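# Nest the blue hand brush in the dustpan, handle clipped

## Task

Put the blue hand brush into the dustpan with its bristles facing down and its handle snapped into the groove along the dustpan's handle; the dustpan must end up resting flat on the table.

## Robot and tools

Robot: two six-joint arms, left_arm and right_arm, each with a parallel two-finger gripper and a wrist camera. Joint order in every row and every per-joint list: waist (joint1), shoulder (joint2), elbow (joint3), wrist pitch (joint4), wrist yaw (joint5), wrist roll (joint6). Stated ranges in rad: waist -2.880..2.880, shoulder 0.000..3.142, elbow 0.000..3.019, wrist pitch -1.693..1.571, wrist yaw -1.571..1.571, wrist roll -2.094..2.094. Real ends may differ by up to 0.084 rad.

Frames: the scene frame has its origin at table-top height midway between the nominal bases, +z up, +x outward over the table, +y toward left_arm (not the image left). Calibrated bases: left_arm at (-0.036, +0.293, 0), right_arm at (+0.010, -0.347, 0), both nearly unrotated. Each arm's end_effector_position (m) and end_effector_quat_wxyz are given in that arm's own base frame; fixed cameras and the table use the scene frame. The reported hand point sits between the finger pads, about 1 cm behind the tips; fingers point along gripper +z and close along its y axis. Reported poses can be a few cm off.

Row format (shared by execute_actions and move): one flat list of 14 numbers in [-1, 1] covering both arms: left_arm's 6 joint values then its opening, then right_arm's 6 joint values then its opening. Joint values are scaled offsets, not poses: 1.0 equals 1.264 rad waist, 1.32 shoulder, 1.276 elbow, 1.83 wrist pitch, 6.358 wrist yaw, 7.625 wrist roll. The offset is measured from the Joint targets shown at the start of that action or move, not from the previous row, so sending the same offset twice moves twice. Opening is absolute: +1 fully open (0.094 m pad gap), -1 closed. To hold a gripper as it is, resend its current command; a 0 is a real half-open command. To keep an arm still send 0 for its six joints.

execute_actions(actions, cameras): actions is a list of up to 15 actions; each action is a table of up to 15 rows, one per 1/30 s step, the last row held to fill 15 steps (0.5 s). An empty list just reports state and images. An action that would drive a joint more than 0.084 rad past its range is refused for both arms; a malformed first action rejects the whole call.

move(target, speed, blend, opening_speed, blocking, cameras): target is one row or a list of up to 15 rows, every row an offset from the same starting Joint targets. All joints travel together, so the hand follows a curve, with no collision avoidance. speed: rad/s for the joint with farthest to go, 0.01 to 2, default 0.5, one value or one per target. blend: rad of corner rounding per target, default 0 (stop at each). opening_speed: rate of finger change on the -1..+1 scale per second, at least 0.2; use a low value on fragile items. Finger values of later targets apply only once everything comes to rest there. Paths under 0.5 s are slowed, over 10 s stop short. blocking=false returns after about 0.5 s while the move continues. The 'move:' line reports done, off_target (resting more than 0.035 rad off), moving, held or fault, plus limits=held and each lagging arm's worst joint.

wait(seconds 0..10): let time pass holding commands. stop(): brake a running move. zoom_image(camera, region=[x0,y0,x1,y1] pixels, at most 504x504) enlarges part of the latest image. read_manual(section) gives only licence text. finished_scene(scene) ends the scene irreversibly; call it only when the brush is settled in place without the robot.

Cameras: cam_head_left, cam_head_right, cam_high, cam_low (896x504), cam_left_wrist, cam_right_wrist (672x504, fisheye). The cameras argument selects images; [] returns none.

Result lines: Joint positions (rad, then pad gap in m), Joint velocities ('within noise' when still), Joint targets (what the next offsets count from), Joint torques (includes arm weight; torques 3 and 4 wrap at ±28 N m), grip_measured (finger opening on the command scale; reads somewhat narrower than a squeezed part), Tool commands, 'Kept back' (8 steps may still be running), 'joint sent to its limit', 'joint command not followed' (clearance check altered targets), MOTOR HOT and OVER-TEMPERATURE FAULT.

Motion limits: each joint target stays within a lead of its measured angle (0.264 waist, 0.32 shoulder, 0.276 elbow, 0.33 wrist pitch, 0.701 wrist yaw, 1.97 wrist roll), and a step putting the hand over 110 mm from its current spot is scaled back, so big moves take several actions. Tiny turns may not start.

Gripping: the fingers reach full force about 0.05 below the touch reading (0.11 for small or round items). Release by commanding clearly above grip_measured. Pads squeeze about 50-64 N each.

Avoid: dropping or flinging the brush or dustpan, releasing things while moving, fast impacts, pressing hard into the table, arms colliding with each other (can end the scene), anything leaving the table. If an arm is pushed against something, command its targets back past its measured positions. Long stretched holds or pushing at an unreachable pose heat motors; at 100 °C the arm goes limp for 30-60 s. Occasional external tugs on held items can occur.

Each tool is called after "Request:" as name(argument=value, ...) on one line, values as JSON.

## Session

I'll start by looking at the scene.

Request:
execute_actions(actions=[])

Scene clock: 0.00 s.
left_arm: end_effector_position=(+0.1754, +0.5332, +0.1862) grip_measured=+1.000 end_effector_quat_wxyz=(+0.378, -0.157, +0.854, +0.321) | right_arm: end_effector_position=(+0.4159, +0.3469, +0.2057) grip_measured=+1.000 end_effector_quat_wxyz=(+0.584, +0.304, +0.725, +0.202)
Joint positions: left_arm=[1.379 1.439 0.889 -0.041 0.42 0.79 0.094] | right_arm=[0.963 1.512 0.85 0.224 0.981 1.102 0.094]
Joint velocities: within noise
Joint torques (N m): no reading
Motor temperatures (°C): left_arm=[32 27 34 33 30 27 29] | right_arm=[36 29 26 31 28 32 27]
Heat: left arm: hottest elbow 34 °C; right arm: hottest waist 36 °C.
Joint targets: left_arm=[1.379 1.439 0.916 -0.039 0.420 0.790] | right_arm=[0.963 1.499 0.886 0.229 0.982 1.102]
Tool commands: left_gripper/opening=+1.0 right_gripper/opening=+1.0

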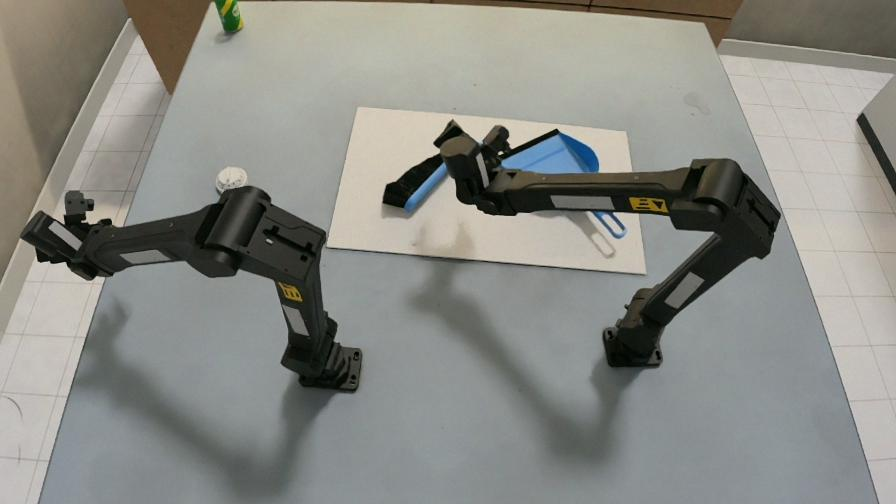

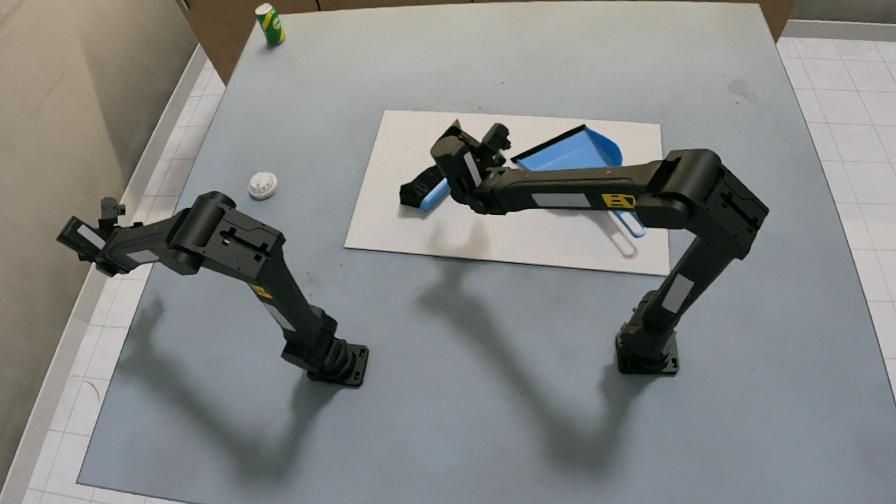

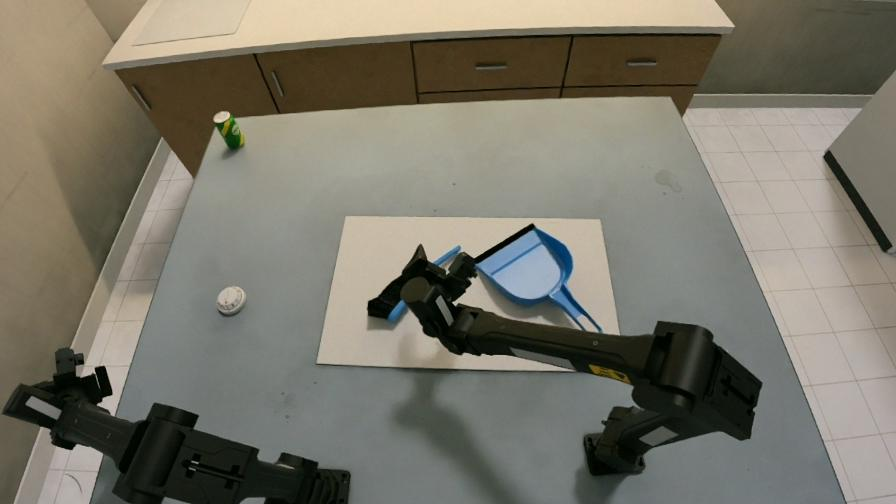

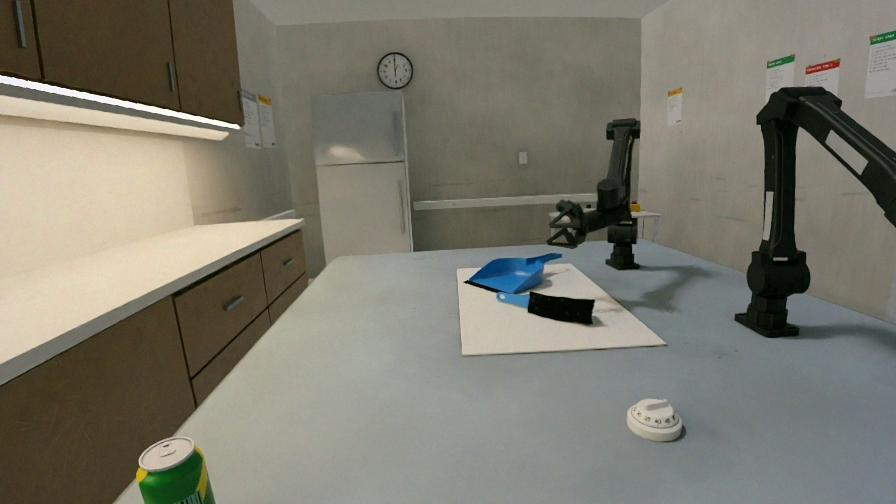

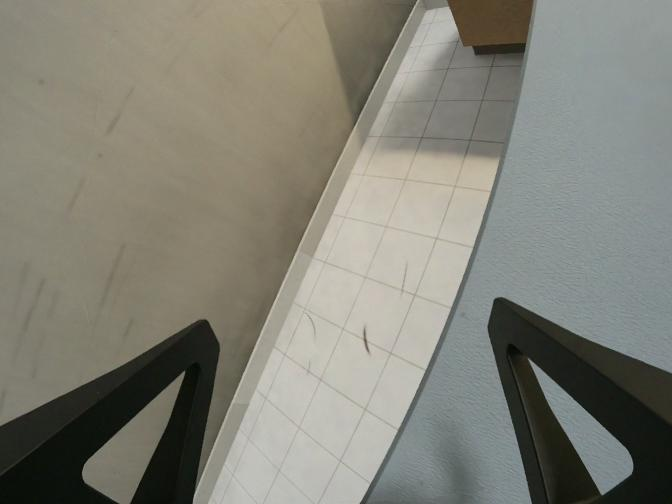

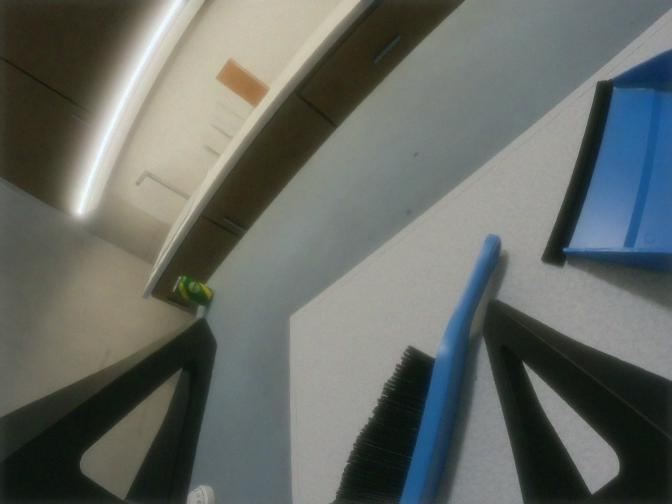

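Request:
zoom_image(camera="cam_high", region=[320, 200, 640, 380])

Request:
zoom_image(camera="cam_low", region=[440, 230, 680, 365])

Request:
zoom_image(camera="cam_head_right", region=[340, 90, 700, 290])

Request:
zoom_image(camera="cam_right_wrist", region=[280, 40, 672, 504])

Scaled by 1.575 from the camera's 896x504 image, which has a finer 1280x720 frame.

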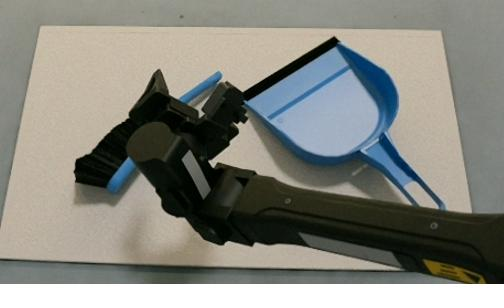

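Scaled by 2.100 from the camera's 896x504 image, which has a finer 1280x720 frame.

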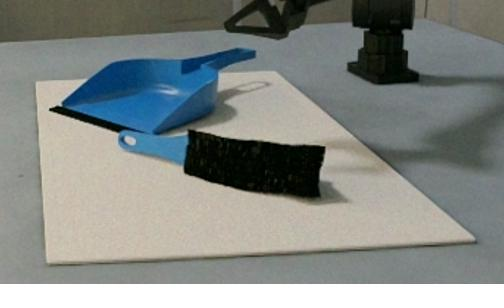

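Scaled by 1.400 from the camera's 896x504 image, which has a finer 1280x720 frame.

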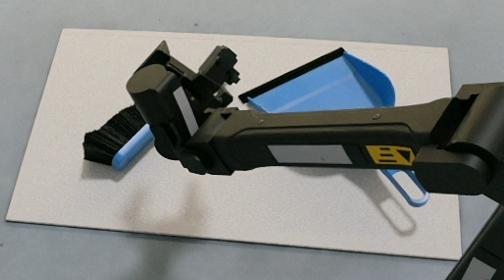

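Scaled by 1.086 from the camera's 672x504 image, which has a finer 960x720 frame.

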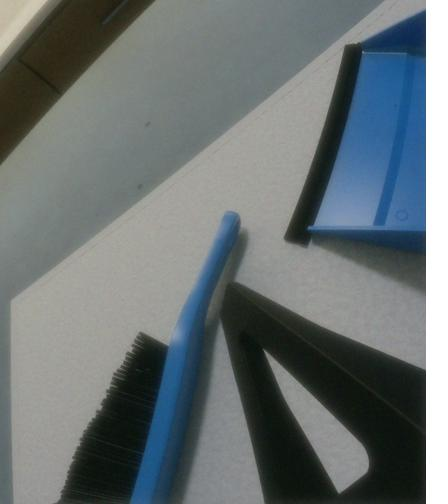

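Request:
move(target=[[0,0,0,0,0,0,1.0,-0.5245,-0.1508,0.2461,-0.5623,-0.1545,-0.079,1.0],[0,0,0,0,0,0,1.0,-1.0,-0.2265,0.0893,-0.7809,-0.3117,-0.1445,1.0]], speed=1.0, blend=0.3)

Scene clock: 20.00 s.
left_arm: end_effector_position=(+0.1754, +0.5332, +0.1862) grip_measured=+1.000 end_effector_quat_wxyz=(+0.378, -0.157, +0.854, +0.321) | right_arm: end_effector_position=(+0.3808, +0.0339, +0.2565) grip_measured=+1.000 end_effector_quat_wxyz=(+0.133, +0.103, +0.871, +0.461)
Joint positions: left_arm=[1.379 1.439 0.889 -0.041 0.42 0.79 0.094] | right_arm=[-0.296 1.222 0.991 -1.183 -0.993 0.025 0.094]
Joint velocities: within noise
Joint torques (N m): left_arm=[-1.73 -10.87 10.19 1.72 0.18 0] | right_arm=[-1.9 -10.75 8.72 0.18 -0.96 -0.36]
Motor temperatures (°C): left_arm=[32 28 36 33 30 27 29] | right_arm=[36 30 30 31 28 31 27]
Heat: left arm: hottest elbow 36 °C; right arm: hottest waist 36 °C.
Joint targets: left_arm=[1.379 1.439 0.916 -0.039 0.420 0.790] | right_arm=[-0.301 1.200 1.000 -1.200 -1.000 0.000]
move: done
camera_calibration:
cam_right_wrist: T_world_to_cam=[[-0.14208, -0.466114, -0.873242, 0.29855], [-0.970804, -0.106631, 0.21487, 0.345678], [-0.193269, 0.878276, -0.437355, 0.246577], [0, 0, 0, 1]] pos_world=[0.425659, -0.0405441, 0.294272]

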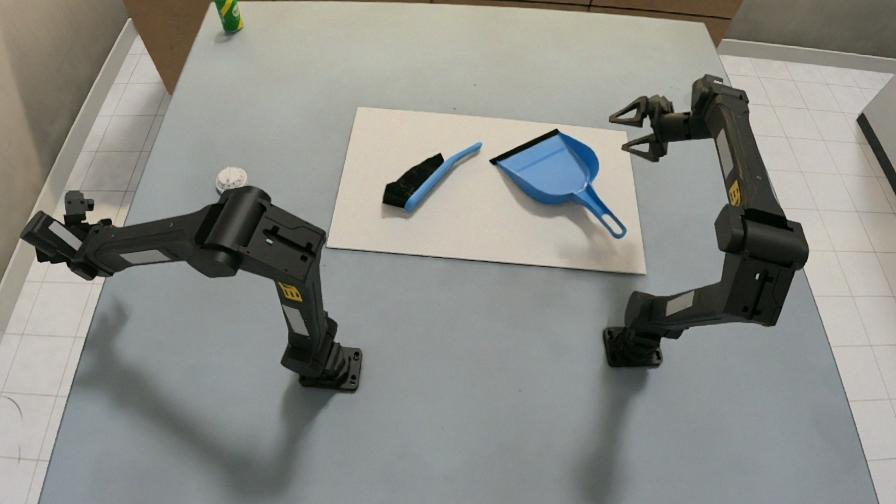

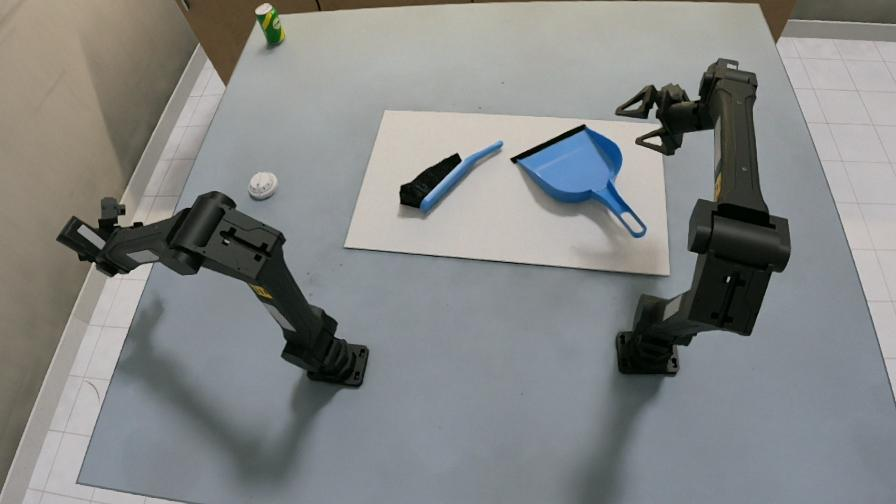

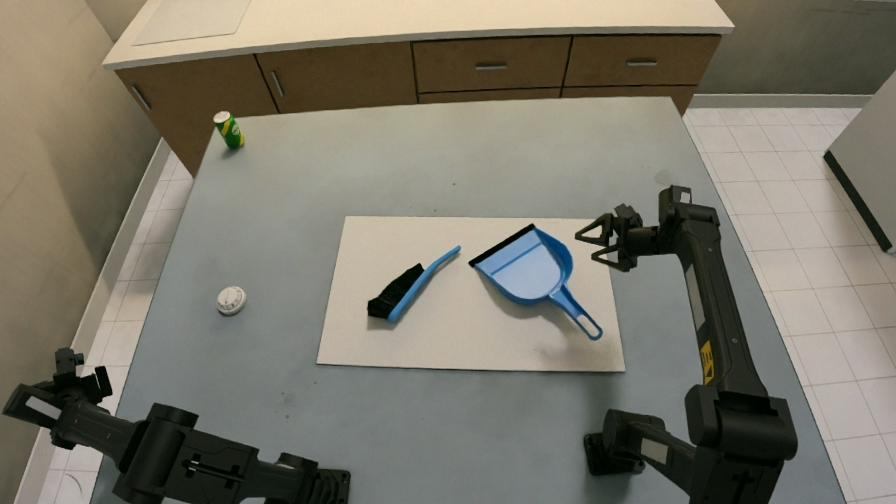

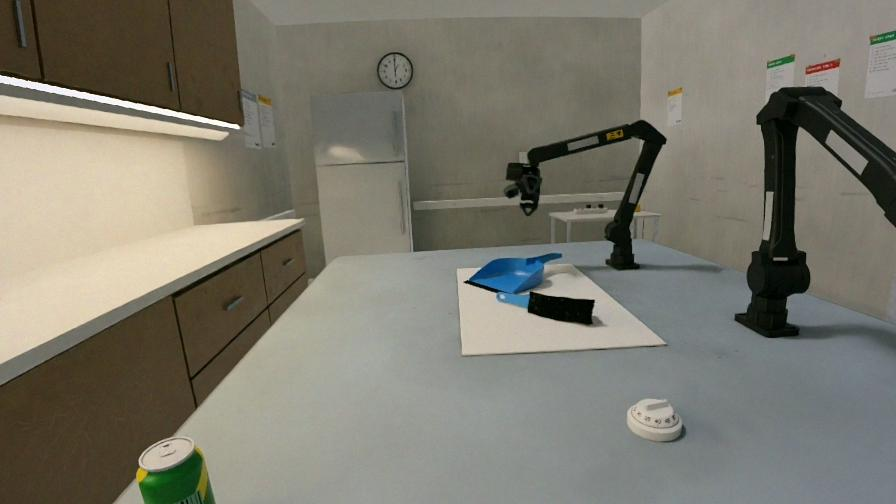

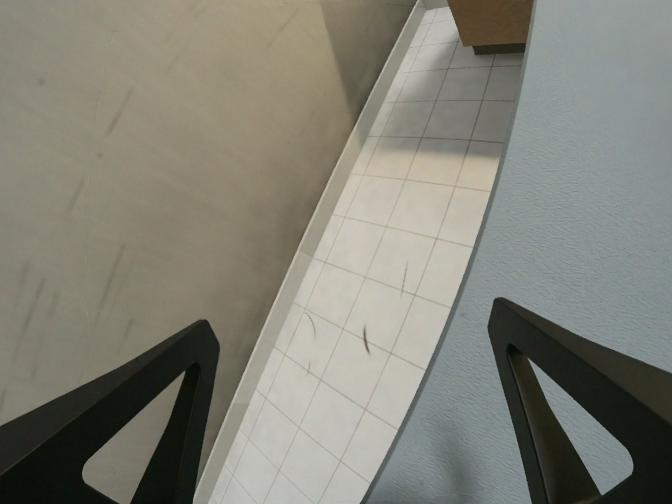

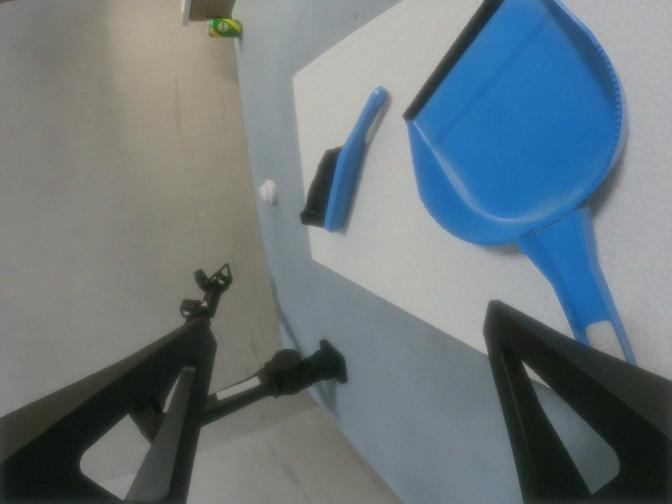

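Request:
zoom_image(camera="cam_high", region=[350, 210, 630, 370])

Request:
zoom_image(camera="cam_head_right", region=[380, 100, 680, 280])

Request:
zoom_image(camera="cam_right_wrist", region=[280, 0, 672, 380])

Request:
zoom_image(camera="cam_low", region=[440, 240, 620, 341])

Scaled by 1.800 from the camera's 896x504 image, which has a finer 1280x720 frame.

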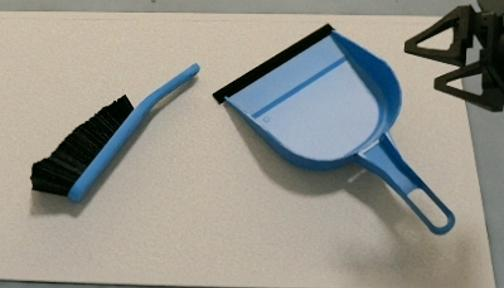

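Scaled by 1.680 from the camera's 896x504 image, which has a finer 1280x720 frame.

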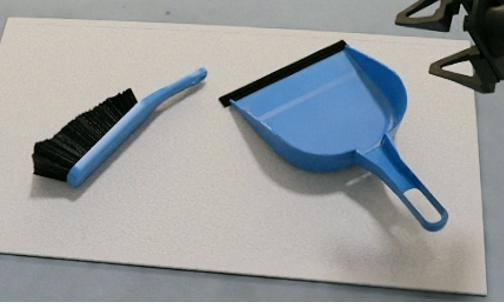

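Scaled by 1.286 from the camera's 672x504 image, which has a finer 960x720 frame.

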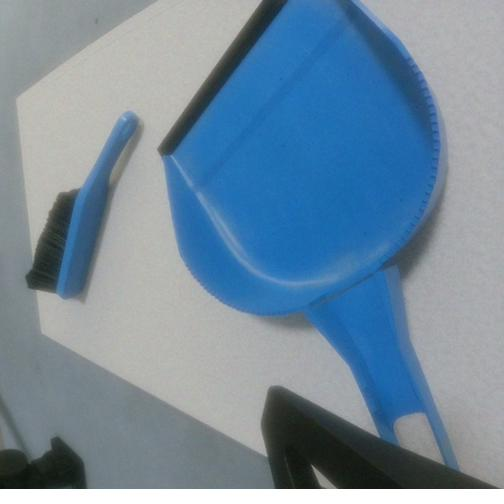

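Scaled by 2.800 from the camera's 896x504 image, which has a finer 1280x720 frame.

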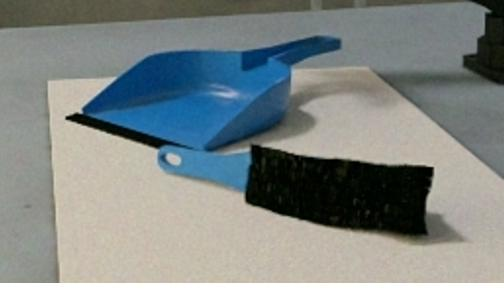

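Request:
move(target=[-0.9723,-0.0295,0.1912,-0.4213,-0.0661,-0.1036,1.0,0.3299,-0.2606,-0.1254,0.0907,0.1573,0,1.0], speed=1.2, cameras=[])

Request:
move(target=[-0.4201,0,0,0,0,0,1.0,0,0,0,0,0,0,1.0], speed=1.0)

Scene clock: 28.87 s.
left_arm: end_effector_position=(+0.4974, +0.0720, +0.1756) grip_measured=+1.000 end_effector_quat_wxyz=(+0.227, -0.061, +0.972, +0.017) | right_arm: end_effector_position=(+0.3203, +0.0353, +0.2289) grip_measured=+1.000 end_effector_quat_wxyz=(+0.232, -0.042, +0.972, +0.017)
Joint positions: left_arm=[0.146 1.416 1.099 -0.794 0.003 0.019 0.094] | right_arm=[0.109 0.869 0.829 -1.06 -0.004 0.023 0.094]
Joint velocities: within noise
Joint torques (N m): left_arm=[-1.26 -12.28 13.15 0.46 -0.1 -0.16] | right_arm=[-0.21 -5.36 9.55 2.56 0.15 -0.25]
Motor temperatures (°C): left_arm=[32 28 38 33 30 27 29] | right_arm=[36 30 30 31 28 31 27]
Heat: left arm: hottest elbow 38 °C; right arm: hottest waist 36 °C.
Joint targets: left_arm=[0.150 1.400 1.160 -0.810 0.000 0.000] | right_arm=[0.116 0.856 0.840 -1.034 0.000 0.000]
move: off_target (left_arm); left_arm: the elbow is farthest, 0.061 rad from its target
No camera images: "cameras" was empty.

Scene clock: 29.93 s.
left_arm: end_effector_position=(+0.4659, -0.1886, +0.1756) grip_measured=+1.000 end_effector_quat_wxyz=(+0.224, +0.194, +0.954, -0.042) | right_arm: end_effector_position=(+0.3203, +0.0353, +0.2289) grip_measured=+1.000 end_effector_quat_wxyz=(+0.232, -0.042, +0.972, +0.017)
Joint positions: left_arm=[-0.383 1.416 1.099 -0.794 0.001 0.018 0.094] | right_arm=[0.109 0.869 0.829 -1.06 -0.004 0.023 0.094]
Joint velocities: within noise
Joint torques (N m): left_arm=[-1.85 -12.28 13.16 0.46 -0.02 -0.15] | right_arm=[-0.21 -5.36 9.54 2.55 0.15 -0.26]
Motor temperatures (°C): left_arm=[32 28 38 33 30 27 29] | right_arm=[36 30 30 31 28 31 27]
Heat: left arm: hottest elbow 38 °C; right arm: hottest waist 36 °C.
Joint targets: left_arm=[-0.381 1.400 1.160 -0.810 0.000 0.000] | right_arm=[0.116 0.856 0.840 -1.034 0.000 0.000]
move: off_target (left_arm); left_arm: the elbow is farthest, 0.061 rad from its target
camera_calibration:
cam_left_wrist: T_world_to_cam=[[-0.473408, -0.875291, -0.0987486, 0.0767282], [-0.880505, 0.467134, 0.0806092, 0.514563], [-0.0244277, 0.12511, -0.991842, 0.292962], [0, 0, 0, 1]] pos_world=[0.496555, -0.209863, 0.25667]
cam_right_wrist: T_world_to_cam=[[0.0183454, -0.992524, -0.120661, 0.0614478], [-0.996905, -0.0273845, 0.0736869, 0.330927], [-0.0764403, 0.118935, -0.989955, 0.337392], [0, 0, 0, 1]] pos_world=[0.354566, 0.0299229, 0.317032]

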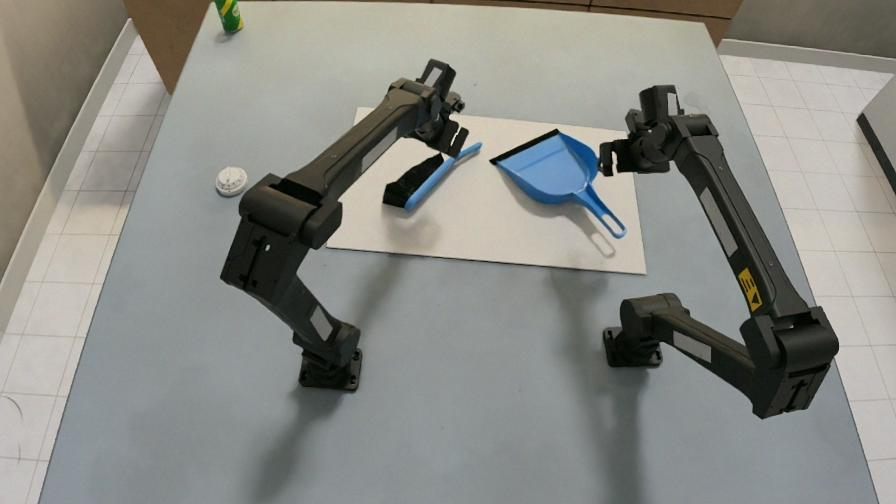

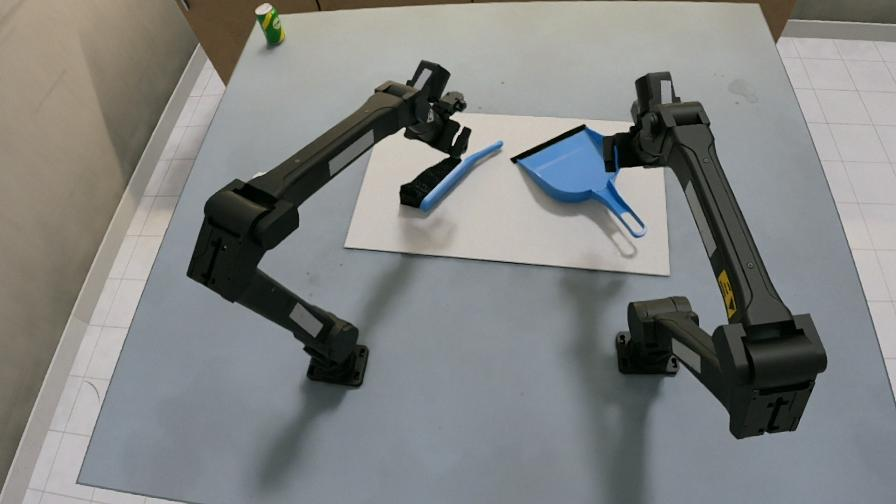

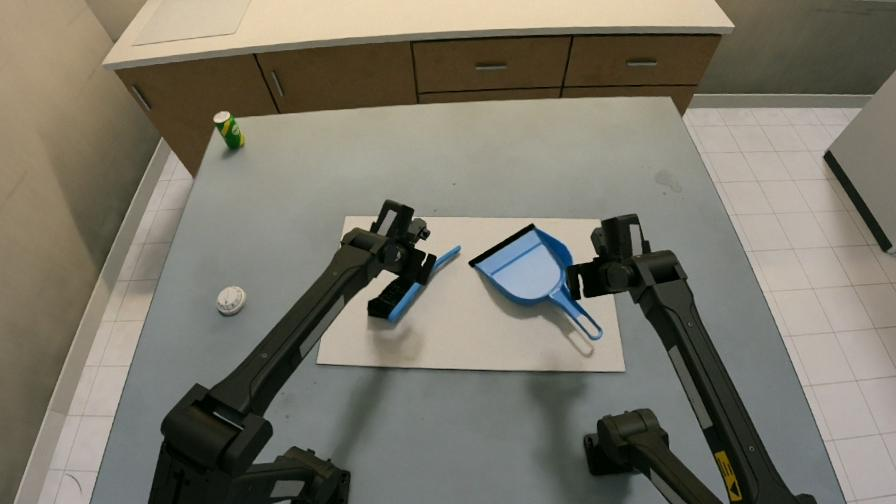

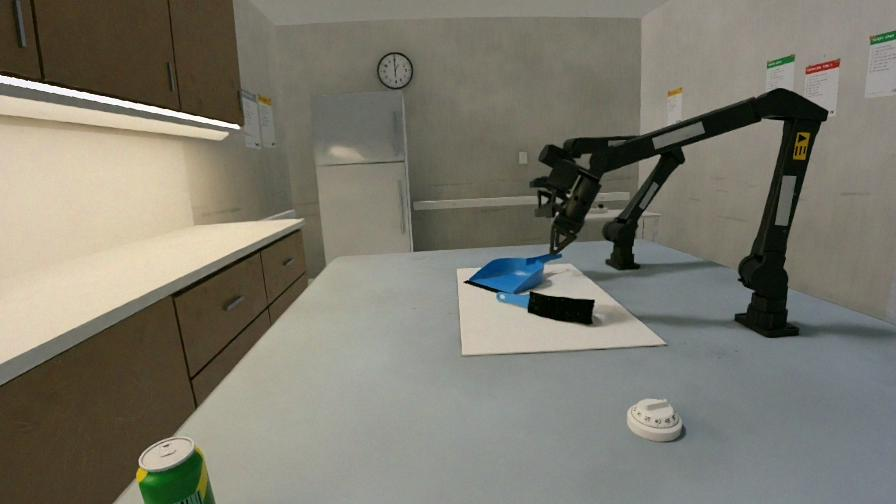

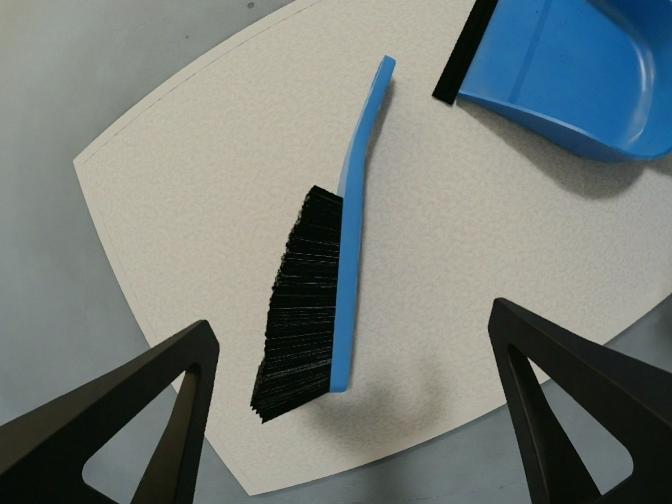

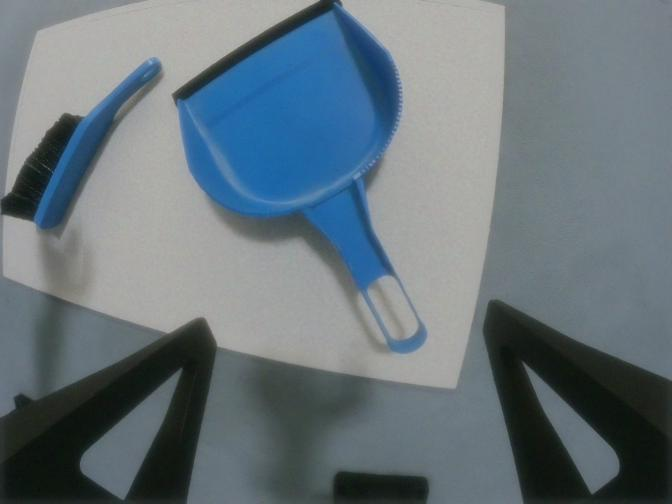

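Excellent views. I'll zoom in on details of the brush and the dustpan handle.

Request:
zoom_image(camera="cam_right_wrist", region=[270, 150, 450, 370])

Request:
zoom_image(camera="cam_left_wrist", region=[230, 30, 450, 440])

Request:
zoom_image(camera="cam_right_wrist", region=[160, 0, 430, 230])

Scaled by 2.291 from the camera's 672x504 image, which has a finer 960x720 frame.

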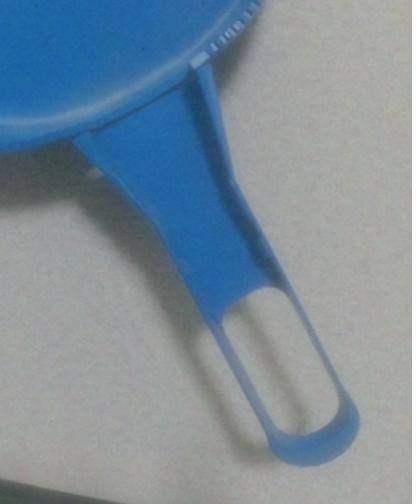

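Scaled by 1.229 from the camera's 672x504 image, which has a finer 960x720 frame.

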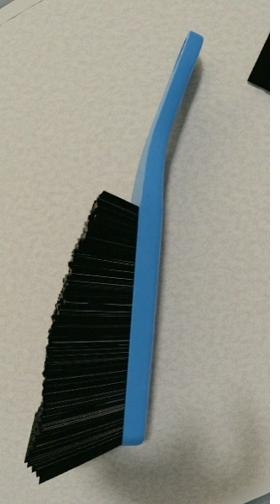

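Scaled by 1.867 from the camera's 672x504 image, which has a finer 960x720 frame.

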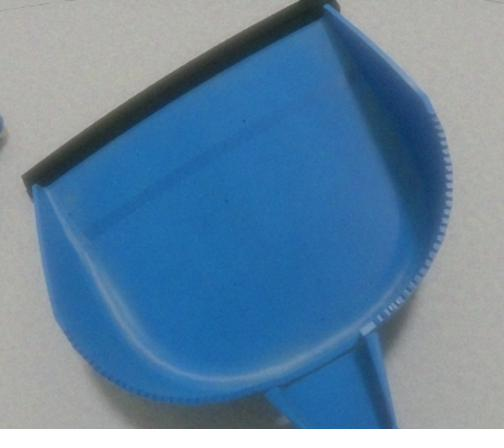

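Request:
move(target=[-0.3188,0.3030,-0.2821,0.9781,0.0598,0,1.0,0.4051,0.9045,0.8056,-0.1934,0,0.2003,1.0], speed=1.0, cameras=["cam_left_wrist","cam_right_wrist","cam_low"])

Scene clock: 52.53 s.
left_arm: end_effector_position=(+0.3923, -0.4773, +0.1656) grip_measured=+1.000 end_effector_quat_wxyz=(+0.582, +0.383, +0.602, -0.391) | right_arm: end_effector_position=(+0.4996, +0.3609, +0.0903) grip_measured=+0.999 end_effector_quat_wxyz=(-0.012, +0.424, +0.905, -0.025)
Joint positions: left_arm=[-0.779 1.78 0.803 0.957 0.378 -0.018 0.094] | right_arm=[0.627 2.063 1.807 -1.371 0.003 1.503 0.094]
Joint velocities: within noise
Joint torques (N m): left_arm=[-2.37 -11.87 5.46 2.67 0.1 0.23] | right_arm=[-0.79 -22.77 12.27 -0.23 -0.12 0.27]
Motor temperatures (°C): left_arm=[32 29 42 32 30 27 28] | right_arm=[36 30 31 31 28 31 27]
Heat: left arm: hottest elbow 42 °C; right arm: hottest waist 36 °C.
Joint targets: left_arm=[-0.784 1.800 0.800 0.980 0.380 0.000] | right_arm=[0.628 2.050 1.868 -1.388 0.000 1.527]
move: off_target (right_arm); right_arm: the elbow is farthest, 0.061 rad from its target
camera_calibration:
cam_left_wrist: T_world_to_cam=[[-0.894867, -0.434481, -0.102172, 0.164553], [-0.150848, 0.509852, -0.846933, 0.473161], [0.420069, -0.74248, -0.52179, -0.348928], [0, 0, 0, 1]] pos_world=[0.365202, -0.428819, 0.235481]
cam_right_wrist: T_world_to_cam=[[-0.834748, -0.550589, -0.00692419, 0.621064], [-0.476027, 0.715269, 0.511652, -0.0390135], [-0.276757, 0.430397, -0.859165, 0.151035], [0, 0, 0, 1]] pos_world=[0.54166, 0.304851, 0.154026]
Images, in order (width x height): cam_low 896x504, cam_left_wrist 672x504, cam_right_wrist 672x504.

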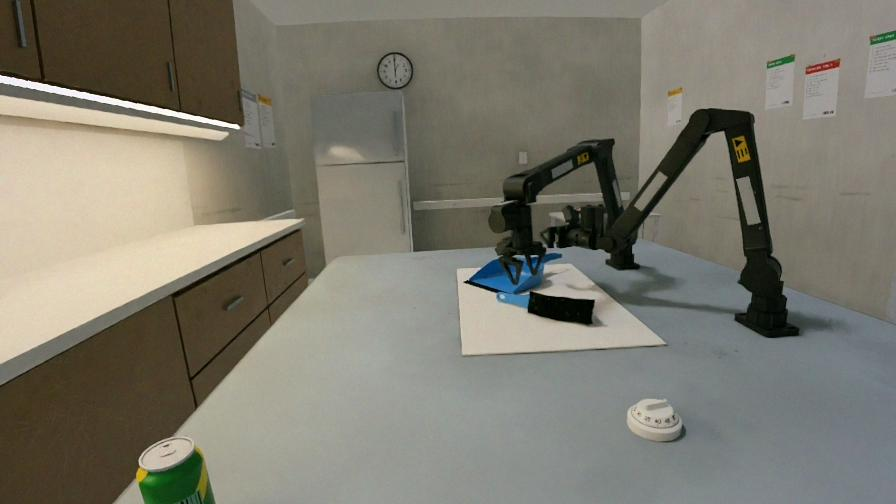

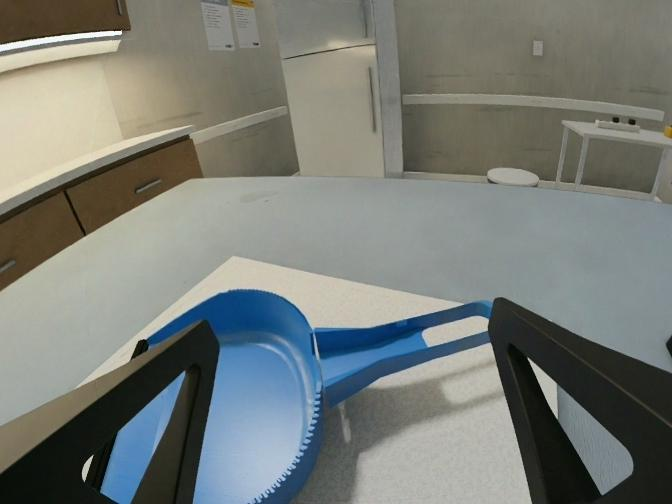

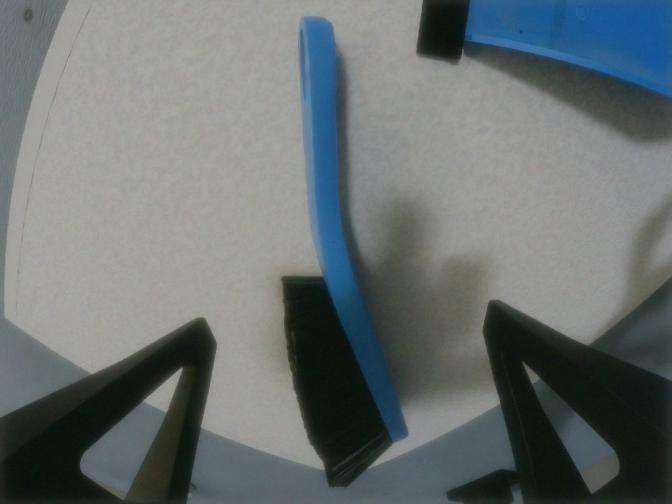

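Request:
zoom_image(camera="cam_left_wrist", region=[220, 270, 520, 470])

Request:
zoom_image(camera="cam_right_wrist", region=[200, 0, 500, 500])

Scaled by 1.680 from the camera's 672x504 image, which has a finer 960x720 frame.

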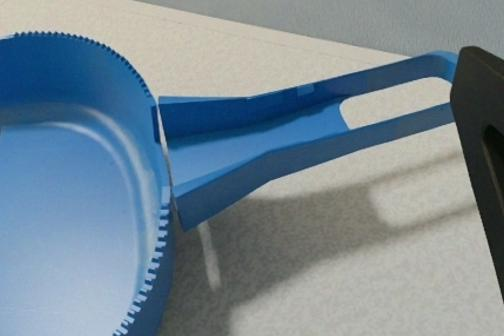

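Scaled by 1.008 from the camera's 672x504 image, which has a finer 960x720 frame.

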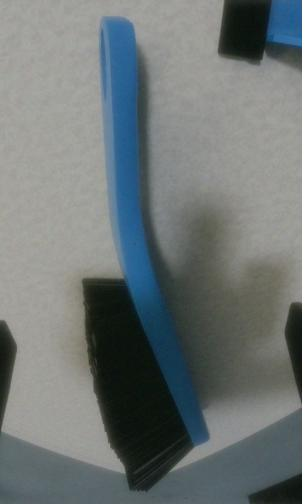

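Request:
move(target=[0,-0.2008,-0.3393,0.0481,0,0,1.0,-0.0184,-0.0030,-0.0682,0.0765,0,0.0029,1.0], speed=0.6, cameras=["cam_low","cam_right_wrist","cam_head_left"])

Scene clock: 72.57 s.
left_arm: end_effector_position=(+0.2818, -0.3682, +0.1233) grip_measured=+1.000 end_effector_quat_wxyz=(+0.539, +0.390, +0.643, -0.381) | right_arm: end_effector_position=(+0.5117, +0.3661, +0.0763) grip_measured=+0.999 end_effector_quat_wxyz=(+0.004, +0.436, +0.900, +0.004)
Joint positions: left_arm=[-0.779 1.556 0.37 1.045 0.378 -0.018 0.094] | right_arm=[0.623 2.063 1.77 -1.267 0.003 1.525 0.094]
Joint velocities: within noise
Joint torques (N m): left_arm=[-2.37 -9.58 3.93 2.7 0.13 0.24] | right_arm=[-2.2 -22.89 8.35 1.36 -0.12 0.25]
Motor temperatures (°C): left_arm=[32 29 40 32 29 27 28] | right_arm=[35 31 32 31 27 31 27]
Heat: left arm: hottest elbow 40 °C; right arm: hottest waist 35 °C.
Joint targets: left_arm=[-0.784 1.535 0.367 1.068 0.380 0.000] | right_arm=[0.605 2.046 1.781 -1.248 0.000 1.549]
move: done
camera_calibration:
cam_right_wrist: T_world_to_cam=[[-0.847095, -0.526185, -0.0745554, 0.636458], [-0.485051, 0.708183, 0.513032, -0.0227399], [-0.217151, 0.47075, -0.855126, 0.0946083], [0, 0, 0, 1]] pos_world=[0.548655, 0.306462, 0.14002]
Images, in order (width x height): cam_head_left 896x504, cam_low 896x504, cam_right_wrist 672x504.

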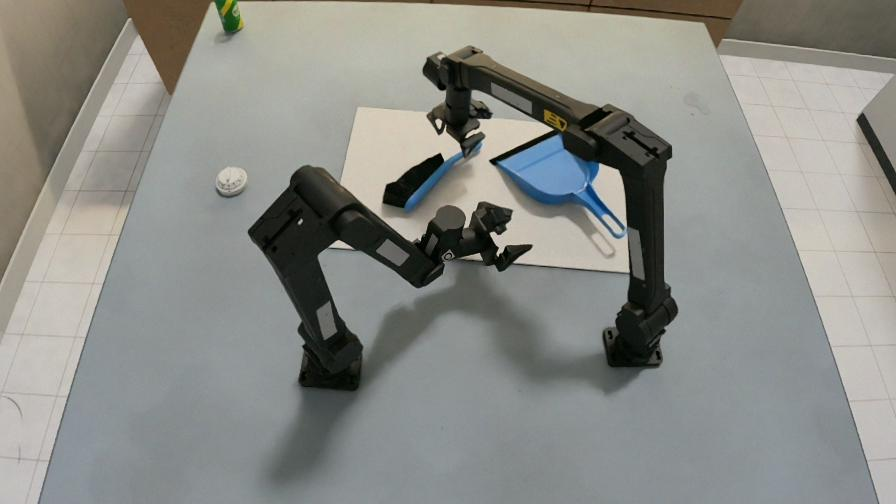

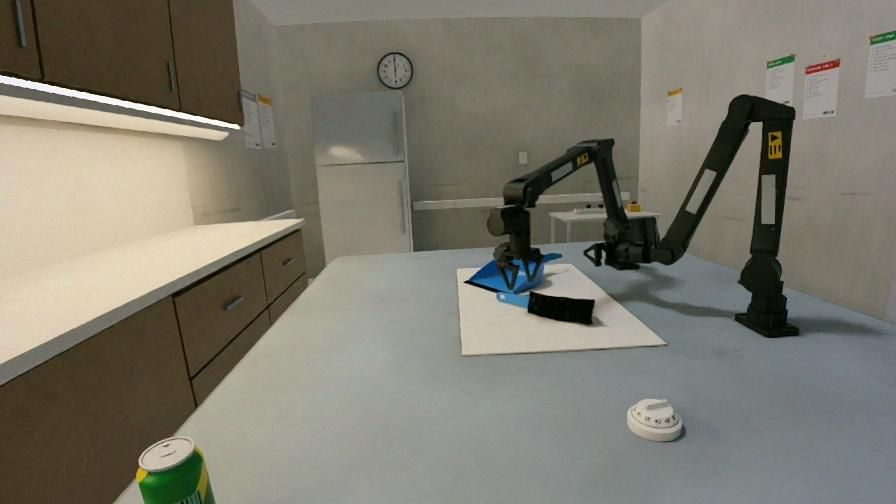

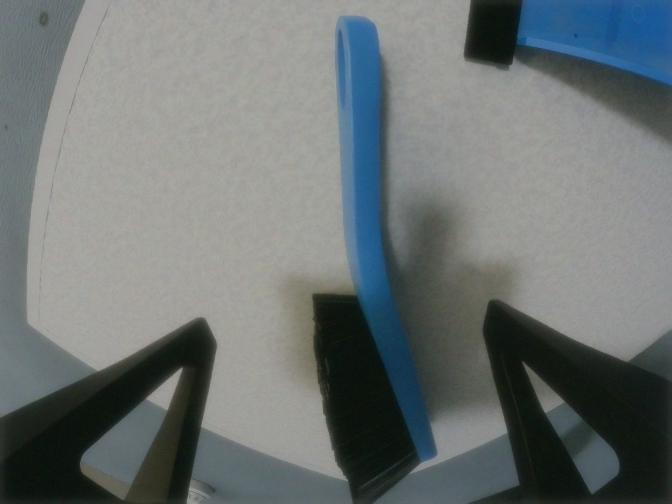

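Request:
execute_actions(actions=[])

Scene clock: 74.73 s.
left_arm: end_effector_position=(+0.2818, -0.3682, +0.1234) grip_measured=+1.000 end_effector_quat_wxyz=(+0.539, +0.390, +0.643, -0.381) | right_arm: end_effector_position=(+0.5118, +0.3661, +0.0763) grip_measured=+0.999 end_effector_quat_wxyz=(+0.004, +0.436, +0.900, +0.005)
Joint positions: left_arm=[-0.779 1.556 0.37 1.045 0.378 -0.018 0.094] | right_arm=[0.623 2.063 1.77 -1.266 0.003 1.526 0.094]
Joint velocities: within noise
Joint torques (N m): left_arm=[-2.43 -9.58 3.92 2.7 0.13 0.24] | right_arm=[-2.2 -22.95 8.39 1.36 -0.12 0.23]
Motor temperatures (°C): left_arm=[32 29 40 32 29 27 28] | right_arm=[35 31 32 31 27 31 27]
Heat: left arm: hottest elbow 40 °C; right arm: hottest waist 35 °C.
Joint targets: left_arm=[-0.784 1.535 0.367 1.068 0.380 0.000] | right_arm=[0.605 2.046 1.781 -1.248 0.000 1.549]
Tool commands: left_gripper/opening=+1.0 right_gripper/opening=+1.0
camera_calibration:
cam_left_wrist: T_world_to_cam=[[-0.901896, -0.427539, -0.0615982, 0.108338], [-0.22088, 0.579022, -0.784822, 0.402726], [0.371209, -0.694222, -0.616652, -0.200287], [0, 0, 0, 1]] pos_world=[0.261012, -0.325912, 0.199234]
cam_right_wrist: T_world_to_cam=[[-0.847273, -0.525845, -0.0749358, 0.636546], [-0.484939, 0.708252, 0.513043, -0.0228255], [-0.216708, 0.471027, -0.855086, 0.0942688], [0, 0, 0, 1]] pos_world=[0.548688, 0.306488, 0.140019]

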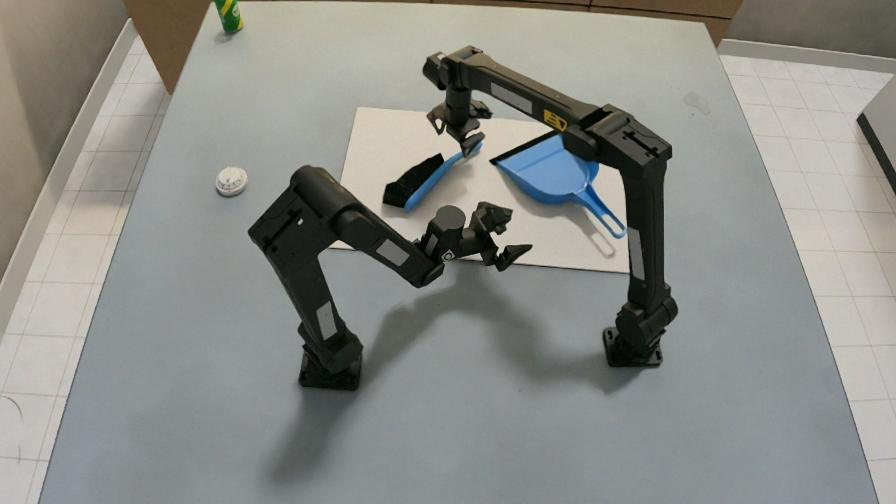

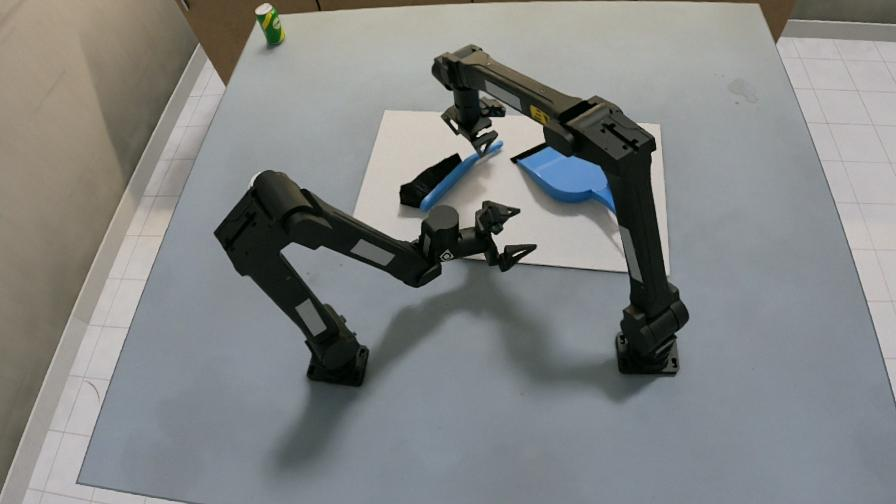

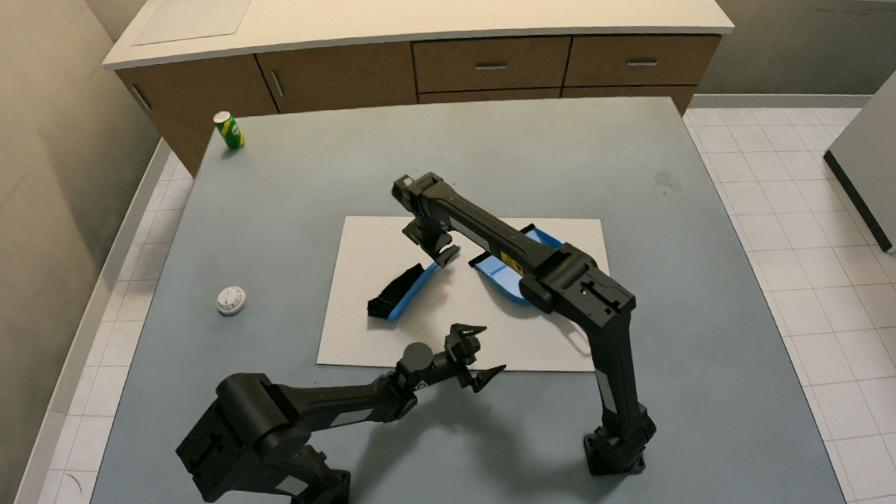

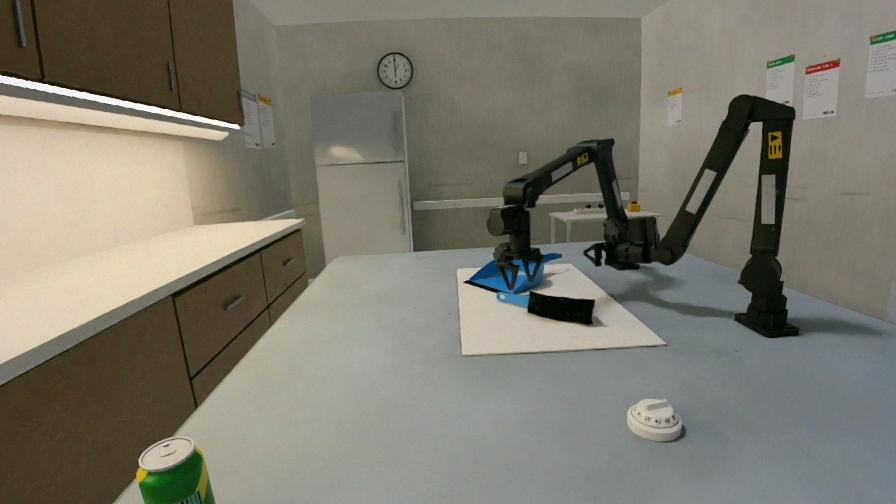

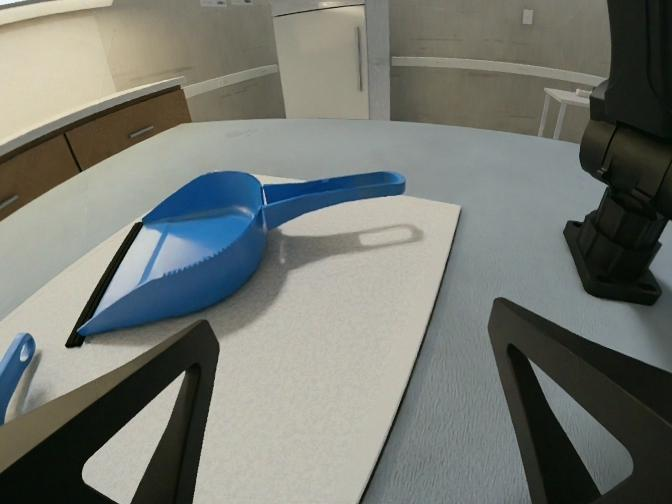

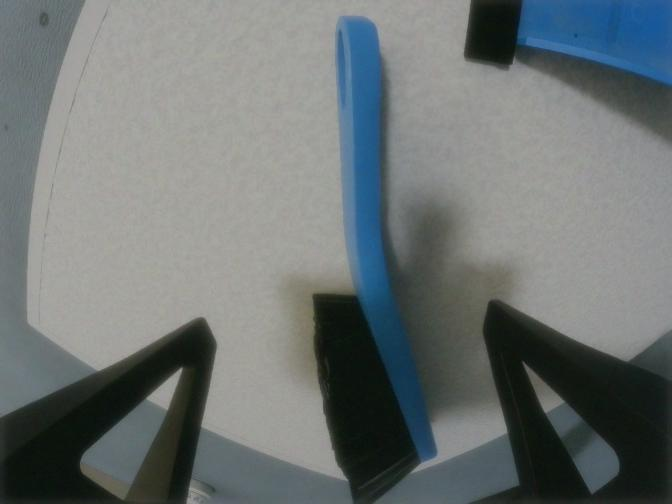

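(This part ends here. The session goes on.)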